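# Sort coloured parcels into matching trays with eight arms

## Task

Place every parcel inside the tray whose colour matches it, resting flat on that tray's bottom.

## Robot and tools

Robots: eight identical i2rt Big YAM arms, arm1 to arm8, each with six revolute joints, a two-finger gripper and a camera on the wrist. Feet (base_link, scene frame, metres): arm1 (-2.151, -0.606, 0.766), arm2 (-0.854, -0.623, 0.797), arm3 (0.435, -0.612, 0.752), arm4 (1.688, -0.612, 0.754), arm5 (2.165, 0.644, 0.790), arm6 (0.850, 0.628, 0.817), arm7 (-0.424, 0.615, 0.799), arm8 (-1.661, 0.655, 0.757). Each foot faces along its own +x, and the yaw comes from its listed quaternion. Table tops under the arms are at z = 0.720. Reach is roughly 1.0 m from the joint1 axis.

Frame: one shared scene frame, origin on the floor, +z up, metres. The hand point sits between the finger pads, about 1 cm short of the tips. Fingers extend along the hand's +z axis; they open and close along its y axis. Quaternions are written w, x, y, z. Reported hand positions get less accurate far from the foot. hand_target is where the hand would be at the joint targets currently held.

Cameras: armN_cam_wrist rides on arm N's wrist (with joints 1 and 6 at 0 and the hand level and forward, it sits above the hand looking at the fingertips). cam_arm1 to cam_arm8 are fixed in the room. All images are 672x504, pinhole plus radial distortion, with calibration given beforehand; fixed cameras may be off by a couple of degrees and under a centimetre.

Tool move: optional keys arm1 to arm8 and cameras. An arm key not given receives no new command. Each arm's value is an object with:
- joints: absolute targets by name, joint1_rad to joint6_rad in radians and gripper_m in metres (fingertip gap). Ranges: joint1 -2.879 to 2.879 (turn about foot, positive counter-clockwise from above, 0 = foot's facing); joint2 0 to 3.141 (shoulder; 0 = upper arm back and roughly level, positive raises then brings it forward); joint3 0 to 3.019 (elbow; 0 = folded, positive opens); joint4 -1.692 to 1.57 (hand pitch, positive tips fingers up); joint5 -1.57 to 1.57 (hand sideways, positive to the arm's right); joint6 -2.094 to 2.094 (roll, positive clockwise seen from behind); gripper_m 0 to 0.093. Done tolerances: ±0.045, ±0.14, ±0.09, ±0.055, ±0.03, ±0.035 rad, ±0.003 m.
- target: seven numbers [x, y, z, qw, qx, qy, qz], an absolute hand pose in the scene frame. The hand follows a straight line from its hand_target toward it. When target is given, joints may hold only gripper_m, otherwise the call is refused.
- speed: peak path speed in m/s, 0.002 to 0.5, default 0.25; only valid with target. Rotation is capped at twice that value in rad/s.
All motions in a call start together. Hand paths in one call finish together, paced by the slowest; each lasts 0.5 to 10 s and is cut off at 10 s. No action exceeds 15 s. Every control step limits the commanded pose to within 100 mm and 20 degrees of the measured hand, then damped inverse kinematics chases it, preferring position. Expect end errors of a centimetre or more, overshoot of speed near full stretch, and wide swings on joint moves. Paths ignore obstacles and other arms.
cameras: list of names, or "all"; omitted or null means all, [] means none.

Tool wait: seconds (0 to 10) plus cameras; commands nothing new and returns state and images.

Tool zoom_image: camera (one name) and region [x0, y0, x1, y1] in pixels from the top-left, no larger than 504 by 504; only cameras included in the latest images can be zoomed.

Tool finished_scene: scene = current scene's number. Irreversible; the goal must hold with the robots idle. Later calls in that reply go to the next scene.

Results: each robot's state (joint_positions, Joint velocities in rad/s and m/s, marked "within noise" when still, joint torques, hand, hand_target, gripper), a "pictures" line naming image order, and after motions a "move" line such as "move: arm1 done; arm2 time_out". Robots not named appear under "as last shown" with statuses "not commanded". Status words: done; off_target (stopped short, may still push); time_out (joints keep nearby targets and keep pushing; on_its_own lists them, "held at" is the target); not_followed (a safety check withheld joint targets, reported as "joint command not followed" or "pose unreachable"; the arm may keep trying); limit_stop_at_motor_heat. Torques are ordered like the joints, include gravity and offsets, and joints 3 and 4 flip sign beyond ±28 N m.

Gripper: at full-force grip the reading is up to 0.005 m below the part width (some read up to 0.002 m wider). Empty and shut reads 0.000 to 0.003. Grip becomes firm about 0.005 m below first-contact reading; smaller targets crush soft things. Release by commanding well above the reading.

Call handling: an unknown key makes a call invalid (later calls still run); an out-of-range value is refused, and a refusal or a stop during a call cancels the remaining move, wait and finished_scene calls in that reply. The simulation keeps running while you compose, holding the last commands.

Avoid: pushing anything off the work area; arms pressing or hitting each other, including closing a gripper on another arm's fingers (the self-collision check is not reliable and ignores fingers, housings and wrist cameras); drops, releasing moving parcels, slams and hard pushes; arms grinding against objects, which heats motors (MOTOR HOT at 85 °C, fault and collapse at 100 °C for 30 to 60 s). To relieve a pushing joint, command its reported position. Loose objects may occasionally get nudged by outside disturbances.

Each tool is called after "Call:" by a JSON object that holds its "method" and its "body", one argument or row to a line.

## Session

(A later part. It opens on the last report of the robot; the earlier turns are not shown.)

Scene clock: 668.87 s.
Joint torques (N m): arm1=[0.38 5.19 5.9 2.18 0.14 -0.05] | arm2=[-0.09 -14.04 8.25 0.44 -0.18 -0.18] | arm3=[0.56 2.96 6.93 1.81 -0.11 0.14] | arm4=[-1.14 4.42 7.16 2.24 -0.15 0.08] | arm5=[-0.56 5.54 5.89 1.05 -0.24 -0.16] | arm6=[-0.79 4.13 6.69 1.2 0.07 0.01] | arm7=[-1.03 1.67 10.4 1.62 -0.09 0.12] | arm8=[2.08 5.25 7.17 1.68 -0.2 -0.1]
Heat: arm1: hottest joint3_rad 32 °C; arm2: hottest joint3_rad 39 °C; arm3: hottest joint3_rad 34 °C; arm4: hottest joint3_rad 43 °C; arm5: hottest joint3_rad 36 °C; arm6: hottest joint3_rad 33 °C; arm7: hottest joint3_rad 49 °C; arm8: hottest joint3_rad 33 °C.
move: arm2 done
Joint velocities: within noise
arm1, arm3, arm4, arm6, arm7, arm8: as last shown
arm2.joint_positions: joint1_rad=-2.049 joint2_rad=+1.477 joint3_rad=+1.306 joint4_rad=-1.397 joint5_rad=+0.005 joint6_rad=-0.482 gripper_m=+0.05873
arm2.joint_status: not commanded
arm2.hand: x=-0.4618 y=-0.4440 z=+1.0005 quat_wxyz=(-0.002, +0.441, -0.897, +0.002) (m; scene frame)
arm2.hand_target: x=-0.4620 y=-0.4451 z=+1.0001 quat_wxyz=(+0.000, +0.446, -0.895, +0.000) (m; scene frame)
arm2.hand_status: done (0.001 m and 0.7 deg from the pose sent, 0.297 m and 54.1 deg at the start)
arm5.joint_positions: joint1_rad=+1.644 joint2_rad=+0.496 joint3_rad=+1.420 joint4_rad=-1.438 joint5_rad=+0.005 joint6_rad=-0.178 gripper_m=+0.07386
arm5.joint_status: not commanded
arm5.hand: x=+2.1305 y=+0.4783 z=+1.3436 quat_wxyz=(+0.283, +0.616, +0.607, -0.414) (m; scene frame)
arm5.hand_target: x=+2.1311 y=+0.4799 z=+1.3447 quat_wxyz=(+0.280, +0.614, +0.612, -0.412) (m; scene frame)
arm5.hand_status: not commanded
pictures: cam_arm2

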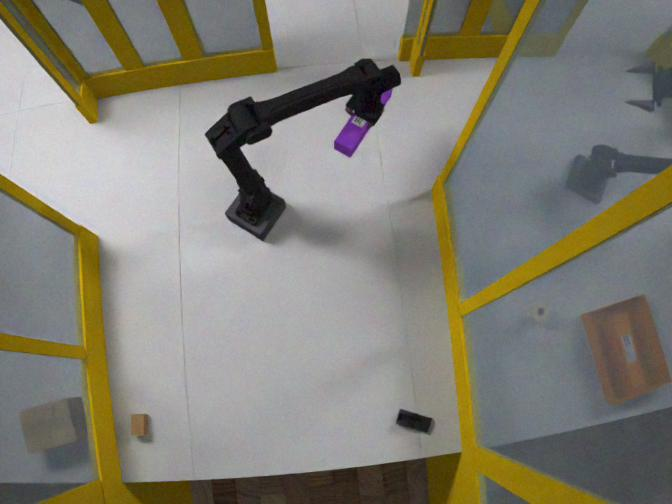

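Call:
{"method": "move", "body": {
  "arm2": {"joints":{"joint1_rad":-1.435}},
  "cameras": []
}}

Call:
{"method": "move", "body": {
  "arm2": {"target":[-0.495,0.02,0.89,0,-0.7071,0.7071,0],"speed":0.35},
  "cameras": ["cam_arm2"]
}}

Call:
{"method": "move", "body": {
  "arm2": {"target":[-0.495,0.022,0.742,0,-0.7071,0.7071,0],"speed":0.18},
  "cameras": ["cam_arm2"]
}}

Call:
{"method": "move", "body": {
  "arm2": {"joints":{"gripper_m":0.09}},
  "cameras": []
}}

Call:
{"method": "move", "body": {
  "arm2": {"target":[-0.495,0.022,0.92,0,-0.7071,0.7071,0],"speed":0.28},
  "cameras": []
}}

Call:
{"method": "move", "body": {
  "arm2": {"joints":{"joint2_rad":0.5,"joint3_rad":1.43,"joint4_rad":-1.45}},
  "cameras": ["cam_arm2"]
}}

Scene clock: 682.30 s.
Joint torques (N m): arm1=[0.32 5.25 5.86 2.18 0.14 -0.03] | arm2=[0.26 -14.1 8.23 0.44 -0.07 -0.19] | arm3=[0.56 3.02 6.91 1.84 -0.12 0.13] | arm4=[-1.14 4.37 7.17 2.24 -0.15 0.08] | arm5=[-0.85 5.13 5.85 1.11 -0.22 -0.15] | arm6=[-0.73 4.07 6.69 1.2 0.06 0.01] | arm7=[-1.08 1.55 10.44 1.58 -0.08 0.11] | arm8=[1.85 4.78 7.17 1.66 -0.21 -0.08]
Heat: arm1: hottest joint3_rad 32 °C; arm2: hottest joint3_rad 38 °C; arm3: hottest joint2_rad 33 °C; arm4: hottest joint3_rad 42 °C; arm5: hottest joint3_rad 36 °C; arm6: hottest joint3_rad 33 °C; arm7: hottest joint3_rad 49 °C; arm8: hottest joint3_rad 33 °C.
move: arm2 done
Joint velocities: within noise
arm1.joint_positions: joint1_rad=-1.546 joint2_rad=+0.500 joint3_rad=+1.439 joint4_rad=-1.461 joint5_rad=+0.006 joint6_rad=-0.050 gripper_m=+0.08989
arm1.joint_status: not commanded
arm1.hand: x=-2.2169 y=-0.7481 z=+1.3245 quat_wxyz=(-0.269, -0.709, -0.493, +0.427) (m; scene frame)
arm1.hand_target: x=-2.2199 y=-0.7499 z=+1.3230 quat_wxyz=(-0.265, -0.710, -0.490, +0.430) (m; scene frame)
arm1.hand_status: not commanded
arm2.joint_positions: joint1_rad=-1.437 joint2_rad=+1.477 joint3_rad=+1.306 joint4_rad=-1.397 joint5_rad=+0.002 joint6_rad=-0.484 gripper_m=+0.05872
arm2.joint_status: all done
arm2.hand: x=-0.6365 y=-0.2508 z=+1.0008 quat_wxyz=(-0.002, +0.692, -0.722, +0.000) (m; scene frame)
arm2.hand_target: x=-0.6378 y=-0.2508 z=+1.0003 quat_wxyz=(+0.000, +0.697, -0.717, +0.000) (m; scene frame)
arm2.hand_status: not commanded
arm3, arm5, arm6, arm7, arm8: as last shown
arm4.joint_positions: joint1_rad=-1.878 joint2_rad=+0.502 joint3_rad=+1.437 joint4_rad=-1.460 joint5_rad=-0.013 joint6_rad=+0.013 gripper_m=+0.08991
arm4.joint_status: not commanded
arm4.hand: x=+1.7932 y=-0.7344 z=+1.3099 quat_wxyz=(-0.448, -0.385, -0.776, +0.221) (m; scene frame)
arm4.hand_target: x=+1.7928 y=-0.7370 z=+1.3094 quat_wxyz=(-0.450, -0.391, -0.771, +0.223) (m; scene frame)
arm4.hand_status: not commanded
pictures: none
No camera images: "cameras" was empty.

Scene clock: 684.87 s.
Joint torques (N m): arm1=[0.44 5.3 5.83 2.21 0.14 -0.04] | arm2=[0.85 -26.81 12.19 0.16 -0.08 -0.2] | arm3=[0.5 3.02 6.97 1.81 -0.11 0.14] | arm4=[-1.14 4.42 7.16 2.24 -0.15 0.08] | arm5=[-0.56 5.19 5.91 1.28 -0.25 -0.14] | arm6=[-0.73 4.07 6.69 1.2 0.07 0.01] | arm7=[-0.91 1.49 10.47 1.59 -0.09 0.11] | arm8=[1.79 4.84 7.06 1.65 -0.21 -0.11]
Heat: arm1: hottest joint3_rad 32 °C; arm2: hottest joint3_rad 39 °C; arm3: hottest joint2_rad 33 °C; arm4: hottest joint3_rad 42 °C; arm5: hottest joint3_rad 36 °C; arm6: hottest joint3_rad 33 °C; arm7: hottest joint3_rad 49 °C; arm8: hottest joint3_rad 33 °C.
move: arm2 off_target
Joint velocities: within noise
arm1, arm4, arm5, arm6, arm7, arm8: as last shown
arm2.joint_positions: joint1_rad=-1.426 joint2_rad=+2.416 joint3_rad=+2.421 joint4_rad=-1.595 joint5_rad=+0.002 joint6_rad=-0.495 gripper_m=+0.05872
arm2.joint_status: not commanded
arm2.hand: x=-0.4945 y=+0.0093 z=+0.8852 quat_wxyz=(+0.009, +0.700, -0.715, +0.003) (m; scene frame)
arm2.hand_target: x=-0.4952 y=+0.0195 z=+0.8900 quat_wxyz=(-0.001, +0.707, -0.707, +0.000) (m; scene frame)
arm2.hand_status: off_target (0.012 m and 1.6 deg from the pose sent, 0.325 m and 2.5 deg at the start)
arm3.joint_positions: joint1_rad=+0.210 joint2_rad=+0.501 joint3_rad=+1.430 joint4_rad=-1.463 joint5_rad=-0.008 joint6_rad=-0.402 gripper_m=+0.08998
arm3.joint_status: not commanded
arm3.hand: x=+0.2823 y=-0.5524 z=+1.3041 quat_wxyz=(-0.193, +0.869, +0.004, -0.455) (m; scene frame)
arm3.hand_target: x=+0.2803 y=-0.5539 z=+1.3068 quat_wxyz=(-0.189, +0.866, +0.004, -0.463) (m; scene frame)
arm3.hand_status: not commanded
pictures: cam_arm2

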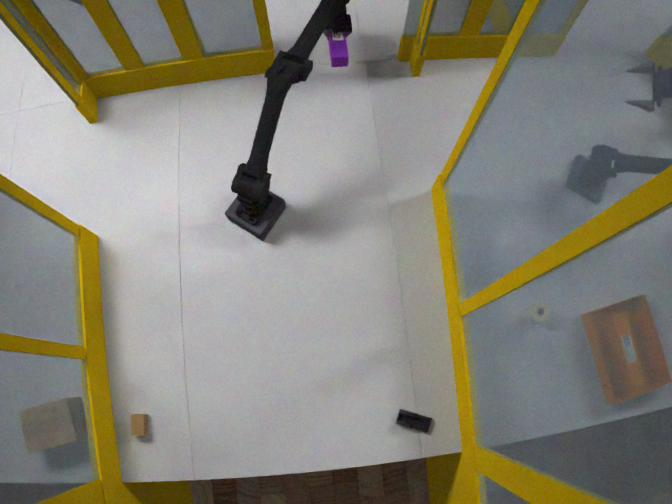

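Scene clock: 686.33 s.
Joint torques (N m): arm1=[0.32 5.01 5.9 2.13 0.16 -0.04] | arm2=[0.73 -27.16 8.95 0.85 -0.13 -0.19] | arm3=[0.38 2.84 6.97 1.8 -0.11 0.14] | arm4=[-1.14 4.42 7.17 2.24 -0.15 0.08] | arm5=[-0.73 4.95 5.89 1.07 -0.23 -0.12] | arm6=[-0.67 4.01 6.69 1.2 0.06 0] | arm7=[-1.2 1.55 10.51 1.62 -0.09 0.12] | arm8=[2.08 5.25 7.13 1.69 -0.2 -0.09]
Heat: arm1: hottest joint3_rad 32 °C; arm2: hottest joint3_rad 39 °C; arm3: hottest joint2_rad 33 °C; arm4: hottest joint3_rad 42 °C; arm5: hottest joint3_rad 36 °C; arm6: hottest joint3_rad 33 °C; arm7: hottest joint3_rad 49 °C; arm8: hottest joint3_rad 33 °C.
move: arm2 off_target
Joint velocities: within noise
arm1, arm3, arm4, arm5, arm6, arm7, arm8: as last shown
arm2.joint_positions: joint1_rad=-1.424 joint2_rad=+2.507 joint3_rad=+2.240 joint4_rad=-1.307 joint5_rad=+0.003 joint6_rad=-0.494 gripper_m=+0.05872
arm2.joint_status: not commanded
arm2.hand: x=-0.4922 y=+0.0164 z=+0.7518 quat_wxyz=(+0.001, +0.700, -0.714, +0.001) (m; scene frame)
arm2.hand_target: x=-0.4953 y=+0.0216 z=+0.7419 quat_wxyz=(+0.000, +0.707, -0.707, +0.000) (m; scene frame)
arm2.hand_status: off_target (0.012 m and 1.1 deg from the pose sent, 0.144 m and 1.6 deg at the start)
pictures: cam_arm2

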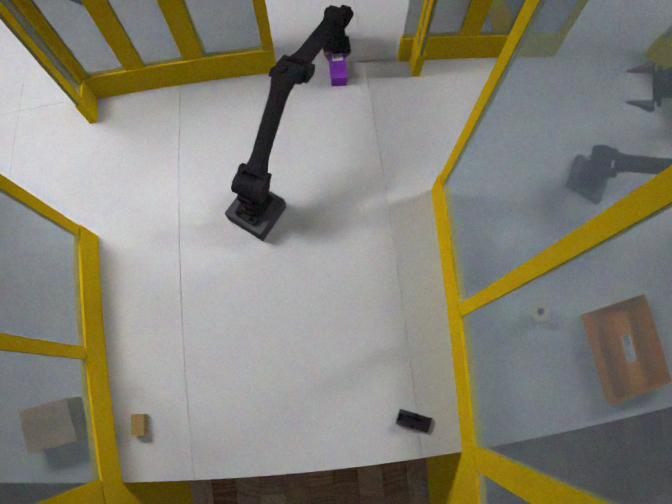

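Scene clock: 686.97 s.
Joint torques (N m): arm1=[0.5 5.07 5.91 2.11 0.15 -0.05] | arm2=[0.73 -27.16 9.01 0.85 -0.14 -0.19] | arm3=[0.5 2.96 6.97 1.84 -0.11 0.14] | arm4=[-1.14 4.42 7.16 2.25 -0.15 0.08] | arm5=[-0.67 5.01 5.71 1.25 -0.25 -0.13] | arm6=[-0.67 4.13 6.69 1.21 0.07 0.01] | arm7=[-1.14 1.61 10.43 1.59 -0.09 0.12] | arm8=[2.26 5.13 7.13 1.68 -0.21 -0.08]
Heat: arm1: hottest joint3_rad 32 °C; arm2: hottest joint3_rad 39 °C; arm3: hottest joint2_rad 33 °C; arm4: hottest joint3_rad 42 °C; arm5: hottest joint3_rad 36 °C; arm6: hottest joint3_rad 33 °C; arm7: hottest joint3_rad 49 °C; arm8: hottest joint3_rad 33 °C.
move: arm2 done
Joint velocities: within noise
arm1, arm3, arm4, arm5, arm6, arm7, arm8: as last shown
arm2.joint_positions: joint1_rad=-1.424 joint2_rad=+2.507 joint3_rad=+2.240 joint4_rad=-1.307 joint5_rad=+0.003 joint6_rad=-0.494 gripper_m=+0.08983
arm2.joint_status: all done
arm2.hand: x=-0.4922 y=+0.0164 z=+0.7518 quat_wxyz=(+0.001, +0.700, -0.714, +0.001) (m; scene frame)
arm2.hand_target: x=-0.4953 y=+0.0216 z=+0.7419 quat_wxyz=(+0.000, +0.707, -0.707, +0.000) (m; scene frame)
arm2.hand_status: not commanded
pictures: none
No camera images: "cameras" was empty.

Scene clock: 688.77 s.
Joint torques (N m): arm1=[0.44 5.77 5.96 2.21 0.15 -0.03] | arm2=[0.79 -26.52 11.81 0.16 -0.14 -0.19] | arm3=[0.38 2.9 6.94 1.81 -0.11 0.14] | arm4=[-1.14 4.42 7.16 2.24 -0.15 0.08] | arm5=[-0.32 5.25 5.94 1.09 -0.23 -0.13] | arm6=[-0.67 4.13 6.67 1.2 0.07 0.01] | arm7=[-1.03 1.61 10.41 1.63 -0.1 0.12] | arm8=[2.02 5.19 7.13 1.73 -0.19 -0.08]
Heat: arm1: hottest joint3_rad 32 °C; arm2: hottest joint3_rad 39 °C; arm3: hottest joint3_rad 33 °C; arm4: hottest joint3_rad 42 °C; arm5: hottest joint3_rad 36 °C; arm6: hottest joint3_rad 33 °C; arm7: hottest joint3_rad 49 °C; arm8: hottest joint3_rad 33 °C.
move: arm2 done
Joint velocities: within noise
arm1, arm3, arm4, arm5, arm8: as last shown
arm2.joint_positions: joint1_rad=-1.424 joint2_rad=+2.423 joint3_rad=+2.520 joint4_rad=-1.670 joint5_rad=+0.003 joint6_rad=-0.494 gripper_m=+0.08992
arm2.joint_status: not commanded
arm2.hand: x=-0.4939 y=+0.0132 z=+0.9177 quat_wxyz=(+0.000, +0.700, -0.714, +0.001) (m; scene frame)
arm2.hand_target: x=-0.4954 y=+0.0215 z=+0.9199 quat_wxyz=(-0.006, +0.707, -0.707, -0.002) (m; scene frame)
arm2.hand_status: done (0.009 m and 1.1 deg from the pose sent, 0.168 m and 1.1 deg at the start; pose on its path clipped on 5 of 54 steps; a joint's target at an end of its range on 27 of 54 steps)
arm6.joint_positions: joint1_rad=-1.152 joint2_rad=+0.503 joint3_rad=+1.428 joint4_rad=-1.443 joint5_rad=-0.002 joint6_rad=-0.209 gripper_m=+0.09289
arm6.joint_status: not commanded
arm6.hand: x=+0.8173 y=+0.4651 z=+1.3729 quat_wxyz=(-0.276, -0.608, -0.615, +0.419) (m; scene frame)
arm6.hand_target: x=+0.8175 y=+0.4679 z=+1.3727 quat_wxyz=(-0.277, -0.612, -0.612, +0.418) (m; scene frame)
arm6.hand_status: not commanded
arm7.joint_positions: joint1_rad=-1.038 joint2_rad=+0.535 joint3_rad=+1.368 joint4_rad=-1.177 joint5_rad=-0.073 joint6_rad=-0.126 gripper_m=+0.09396
arm7.joint_status: not commanded
arm7.hand: x=-0.4346 y=+0.3945 z=+1.3803 quat_wxyz=(-0.379, -0.557, -0.599, +0.432) (m; scene frame)
arm7.hand_target: x=-0.4361 y=+0.3986 z=+1.3917 quat_wxyz=(-0.384, -0.555, -0.591, +0.442) (m; scene frame)
arm7.hand_status: not commanded
pictures: none
No camera images: "cameras" was empty.

Scene clock: 691.03 s.
Joint torques (N m): arm1=[0.73 5.25 5.91 2.07 0.15 -0.02] | arm2=[0.79 4.89 6.27 2.28 -0.11 -0.15] | arm3=[0.44 2.96 6.95 1.8 -0.12 0.13] | arm4=[-1.14 4.42 7.17 2.24 -0.15 0.08] | arm5=[-0.56 5.42 5.83 1.07 -0.23 -0.13] | arm6=[-0.73 4.07 6.68 1.21 0.06 0] | arm7=[-1.14 1.49 10.45 1.58 -0.09 0.11] | arm8=[2.2 4.84 7.15 1.73 -0.22 -0.09]
Heat: arm1: hottest joint3_rad 32 °C; arm2: hottest joint3_rad 39 °C; arm3: hottest joint3_rad 33 °C; arm4: hottest joint3_rad 42 °C; arm5: hottest joint3_rad 36 °C; arm6: hottest joint3_rad 33 °C; arm7: hottest joint3_rad 49 °C; arm8: hottest joint3_rad 33 °C.
move: arm2 done
Joint velocities: within noise
arm1, arm3, arm4, arm5, arm6, arm7, arm8: as last shown
arm2.joint_positions: joint1_rad=-1.424 joint2_rad=+0.496 joint3_rad=+1.432 joint4_rad=-1.458 joint5_rad=+0.003 joint6_rad=-0.495 gripper_m=+0.08992
arm2.joint_status: all done
arm2.hand: x=-0.7740 y=-0.4838 z=+1.3529 quat_wxyz=(-0.482, +0.605, -0.618, -0.138) (m; scene frame)
arm2.hand_target: x=-0.7739 y=-0.4805 z=+1.3531 quat_wxyz=(-0.483, +0.611, -0.612, -0.138) (m; scene frame)
arm2.hand_status: not commanded
pictures: cam_arm2

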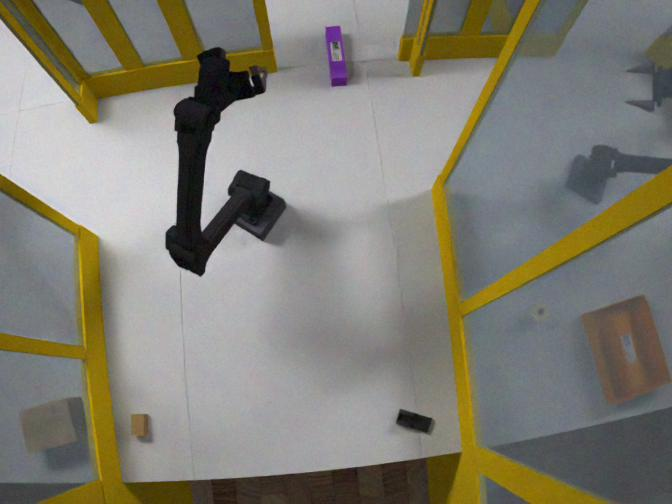

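Call:
{"method": "move", "body": {
  "arm7": {"target":[-0.493,0.0,0.9,0,0.7071,0.7071,0],"speed":0.4},
  "cameras": ["arm7_cam_wrist"]
}}

Scene clock: 698.07 s.
Joint torques (N m): arm1=[0.21 5.36 6.02 2.18 0.15 -0.08] | arm2=[0.79 4.89 6.27 2.26 -0.11 -0.15] | arm3=[0.56 2.9 6.95 1.8 -0.11 0.14] | arm4=[-1.14 4.42 7.17 2.24 -0.15 0.08] | arm5=[-0.85 5.13 5.9 1.25 -0.23 -0.13] | arm6=[-0.73 4.13 6.68 1.18 0.07 0.01] | arm7=[-0.85 -16.03 14.71 -0.38 0.08 0.22] | arm8=[2.08 4.95 7.1 1.73 -0.19 -0.09]
Heat: arm1: hottest joint3_rad 32 °C; arm2: hottest joint3_rad 38 °C; arm3: hottest joint3_rad 33 °C; arm4: hottest joint3_rad 42 °C; arm5: hottest joint3_rad 36 °C; arm6: hottest joint3_rad 33 °C; arm7: hottest joint3_rad 49 °C; arm8: hottest joint3_rad 33 °C.
move: arm7 off_target
Joint velocities: within noise
arm1, arm2, arm3, arm4, arm5, arm6: as last shown
arm7.joint_positions: joint1_rad=-1.038 joint2_rad=+2.006 joint3_rad=+1.709 joint4_rad=-1.307 joint5_rad=-0.005 joint6_rad=-0.122 gripper_m=+0.09396
arm7.joint_status: not commanded
arm7.hand: x=-0.4871 y=+0.0179 z=+0.8851 quat_wxyz=(+0.010, -0.702, -0.712, -0.015) (m; scene frame)
arm7.hand_target: x=-0.4929 y=+0.0010 z=+0.9002 quat_wxyz=(+0.000, -0.707, -0.707, +0.000) (m; scene frame)
arm7.hand_status: off_target (0.024 m and 2.3 deg from the pose sent, 0.624 m and 70.3 deg at the start)
arm8.joint_positions: joint1_rad=+0.331 joint2_rad=+0.501 joint3_rad=+1.434 joint4_rad=-1.460 joint5_rad=+0.004 joint6_rad=-0.265 gripper_m=+0.09293
arm8.joint_status: not commanded
arm8.hand: x=-1.7062 y=+0.4998 z=+1.3129 quat_wxyz=(-0.245, -0.616, -0.609, +0.435) (m; scene frame)
arm8.hand_target: x=-1.7057 y=+0.4982 z=+1.3132 quat_wxyz=(-0.246, -0.612, -0.611, +0.437) (m; scene frame)
arm8.hand_status: not commanded
pictures: arm7_cam_wrist
camera_calibration:
arm7_cam_wrist: T_world_to_cam=[[-0.999502, -0.031184, 0.00480842, -0.493706], [-0.0220818, 0.800178, 0.599356, -0.549143], [-0.0225379, 0.598951, -0.800468, 0.80809], [0, 0, 0, 1]] pos_world=[-0.487374, -0.0599905, 0.978357]

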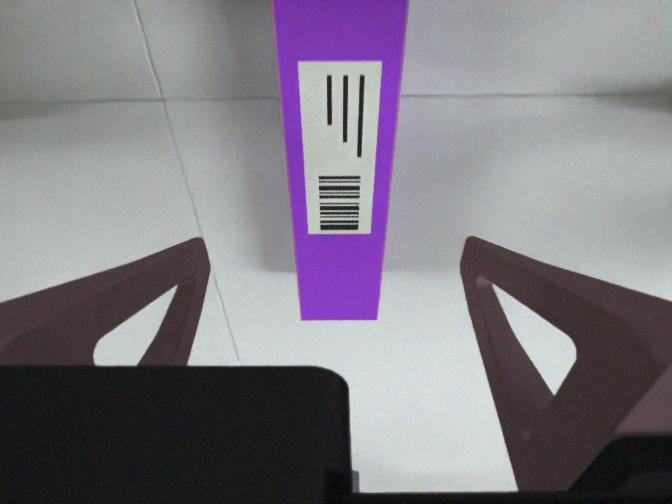

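Call:
{"method": "move", "body": {
  "arm7": {"target":[-0.497,0.010,0.8,0,0.7071,0.7071,0],"speed":0.25},
  "cameras": ["arm7_cam_wrist"]
}}

Scene clock: 706.00 s.
Joint torques (N m): arm1=[0.09 5.48 5.93 2.13 0.16 -0.04] | arm2=[0.73 4.95 6.27 2.26 -0.12 -0.15] | arm3=[0.62 2.9 6.94 1.78 -0.11 0.14] | arm4=[-1.14 4.42 7.16 2.24 -0.15 0.08] | arm5=[-0.85 5.3 6.01 1.14 -0.23 -0.15] | arm6=[-0.73 4.13 6.69 1.18 0.07 0.01] | arm7=[-1.26 -16.5 8.96 0.51 0.07 0.12] | arm8=[1.96 5.13 7.21 1.62 -0.21 -0.11]
Heat: arm1: hottest joint3_rad 32 °C; arm2: hottest joint3_rad 38 °C; arm3: hottest joint3_rad 33 °C; arm4: hottest joint3_rad 41 °C; arm5: hottest joint3_rad 36 °C; arm6: hottest joint3_rad 33 °C; arm7: hottest joint3_rad 50 °C; arm8: hottest joint3_rad 33 °C.
move: arm7 done
Joint velocities: within noise
arm1, arm2, arm3, arm4, arm6, arm8: as last shown
arm5.joint_positions: joint1_rad=+1.644 joint2_rad=+0.496 joint3_rad=+1.420 joint4_rad=-1.438 joint5_rad=+0.005 joint6_rad=-0.178 gripper_m=+0.07386
arm5.joint_status: not commanded
arm5.hand: x=+2.1305 y=+0.4783 z=+1.3436 quat_wxyz=(+0.283, +0.616, +0.607, -0.414) (m; scene frame)
arm5.hand_target: x=+2.1311 y=+0.4799 z=+1.3447 quat_wxyz=(+0.280, +0.614, +0.612, -0.412) (m; scene frame)
arm5.hand_status: not commanded
arm7.joint_positions: joint1_rad=-1.041 joint2_rad=+2.090 joint3_rad=+1.616 joint4_rad=-1.100 joint5_rad=-0.004 joint6_rad=-0.122 gripper_m=+0.09396
arm7.joint_status: not commanded
arm7.hand: x=-0.4903 y=+0.0109 z=+0.8028 quat_wxyz=(+0.001, -0.703, -0.711, -0.004) (m; scene frame)
arm7.hand_target: x=-0.4970 y=+0.0101 z=+0.8001 quat_wxyz=(+0.000, -0.707, -0.707, +0.000) (m; scene frame)
arm7.hand_status: done (0.007 m and 0.8 deg from the pose sent, 0.086 m and 2.3 deg at the start)
pictures: arm7_cam_wrist
camera_calibration:
arm7_cam_wrist: T_world_to_cam=[[-0.999597, -0.0268083, 0.00928866, -0.500437], [-0.0165895, 0.81786, 0.575178, -0.472449], [-0.0230164, 0.574792, -0.817976, 0.760314], [0, 0, 0, 1]] pos_world=[-0.490573, -0.0640406, 0.898309]

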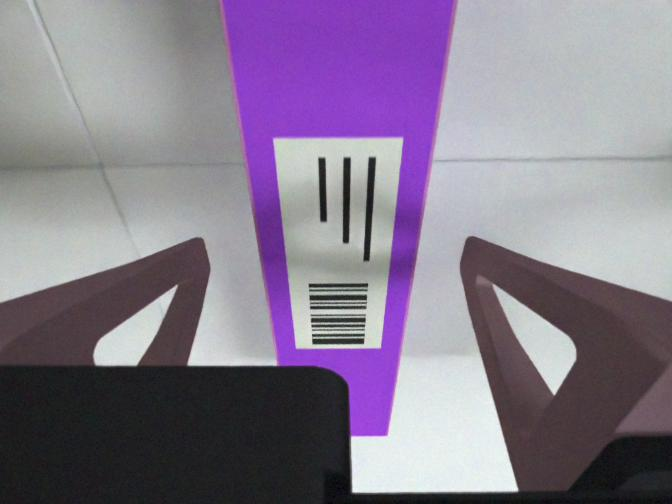

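Call:
{"method": "move", "body": {
  "arm7": {"target":[-0.497,0.018,0.742,0,0.7071,0.7071,0],"speed":0.2},
  "cameras": ["arm7_cam_wrist"]
}}

Call:
{"method": "move", "body": {
  "arm7": {"joints":{"gripper_m":0.05}},
  "cameras": []
}}

Call:
{"method": "move", "body": {
  "arm7": {"target":[-0.497,0.018,0.89,0,0.7071,0.7071,0],"speed":0.25},
  "cameras": []
}}

Call:
{"method": "move", "body": {
  "arm7": {"target":[-0.471,0.188,1.0,0,0.433,0.901,0],"speed":0.4},
  "cameras": ["arm7_cam_wrist","cam_arm7"]
}}

Scene clock: 716.77 s.
Joint torques (N m): arm1=[0.26 5.42 5.87 2.24 0.14 -0.05] | arm2=[0.73 4.89 6.27 2.26 -0.11 -0.15] | arm3=[0.44 2.96 6.94 1.81 -0.11 0.14] | arm4=[-1.14 4.42 7.17 2.24 -0.15 0.08] | arm5=[-0.79 5.66 5.94 1.16 -0.23 -0.13] | arm6=[-0.73 4.13 6.67 1.2 0.07 0.01] | arm7=[-1.14 -16.56 7.94 0.49 0.07 0.11] | arm8=[2.14 5.07 7.15 1.69 -0.22 -0.08]
Heat: arm1: hottest joint3_rad 32 °C; arm2: hottest joint3_rad 37 °C; arm3: hottest joint3_rad 33 °C; arm4: hottest joint3_rad 41 °C; arm5: hottest joint3_rad 36 °C; arm6: hottest joint3_rad 33 °C; arm7: hottest joint3_rad 49 °C; arm8: hottest joint3_rad 33 °C.
move: arm7 off_target
Joint velocities: within noise
arm1.joint_positions: joint1_rad=-1.546 joint2_rad=+0.500 joint3_rad=+1.439 joint4_rad=-1.461 joint5_rad=+0.006 joint6_rad=-0.050 gripper_m=+0.08989
arm1.joint_status: not commanded
arm1.hand: x=-2.2169 y=-0.7481 z=+1.3245 quat_wxyz=(-0.269, -0.709, -0.493, +0.427) (m; scene frame)
arm1.hand_target: x=-2.2199 y=-0.7499 z=+1.3230 quat_wxyz=(-0.265, -0.710, -0.490, +0.430) (m; scene frame)
arm1.hand_status: not commanded
arm2, arm3, arm5, arm6, arm8: as last shown
arm4.joint_positions: joint1_rad=-1.878 joint2_rad=+0.502 joint3_rad=+1.437 joint4_rad=-1.460 joint5_rad=-0.013 joint6_rad=+0.013 gripper_m=+0.08991
arm4.joint_status: not commanded
arm4.hand: x=+1.7932 y=-0.7344 z=+1.3099 quat_wxyz=(-0.448, -0.385, -0.776, +0.221) (m; scene frame)
arm4.hand_target: x=+1.7928 y=-0.7370 z=+1.3094 quat_wxyz=(-0.450, -0.391, -0.771, +0.223) (m; scene frame)
arm4.hand_status: not commanded
arm7.joint_positions: joint1_rad=-1.043 joint2_rad=+2.144 joint3_rad=+1.553 joint4_rad=-0.971 joint5_rad=-0.004 joint6_rad=-0.122 gripper_m=+0.09396
arm7.joint_status: not commanded
arm7.hand: x=-0.4908 y=+0.0154 z=+0.7505 quat_wxyz=(-0.003, -0.704, -0.711, +0.001) (m; scene frame)
arm7.hand_target: x=-0.4970 y=+0.0181 z=+0.7421 quat_wxyz=(+0.000, -0.707, -0.707, +0.000) (m; scene frame)
arm7.hand_status: off_target (0.011 m and 0.7 deg from the pose sent, 0.061 m and 0.8 deg at the start)
pictures: arm7_cam_wrist
camera_calibration:
arm7_cam_wrist: T_world_to_cam=[[-0.999623, -0.0251797, 0.0109189, -0.50161], [-0.0145918, 0.824554, 0.565595, -0.437876], [-0.0232447, 0.565222, -0.824611, 0.72004], [0, 0, 0, 1]] pos_world=[-0.491073, -0.0585607, 0.84689]

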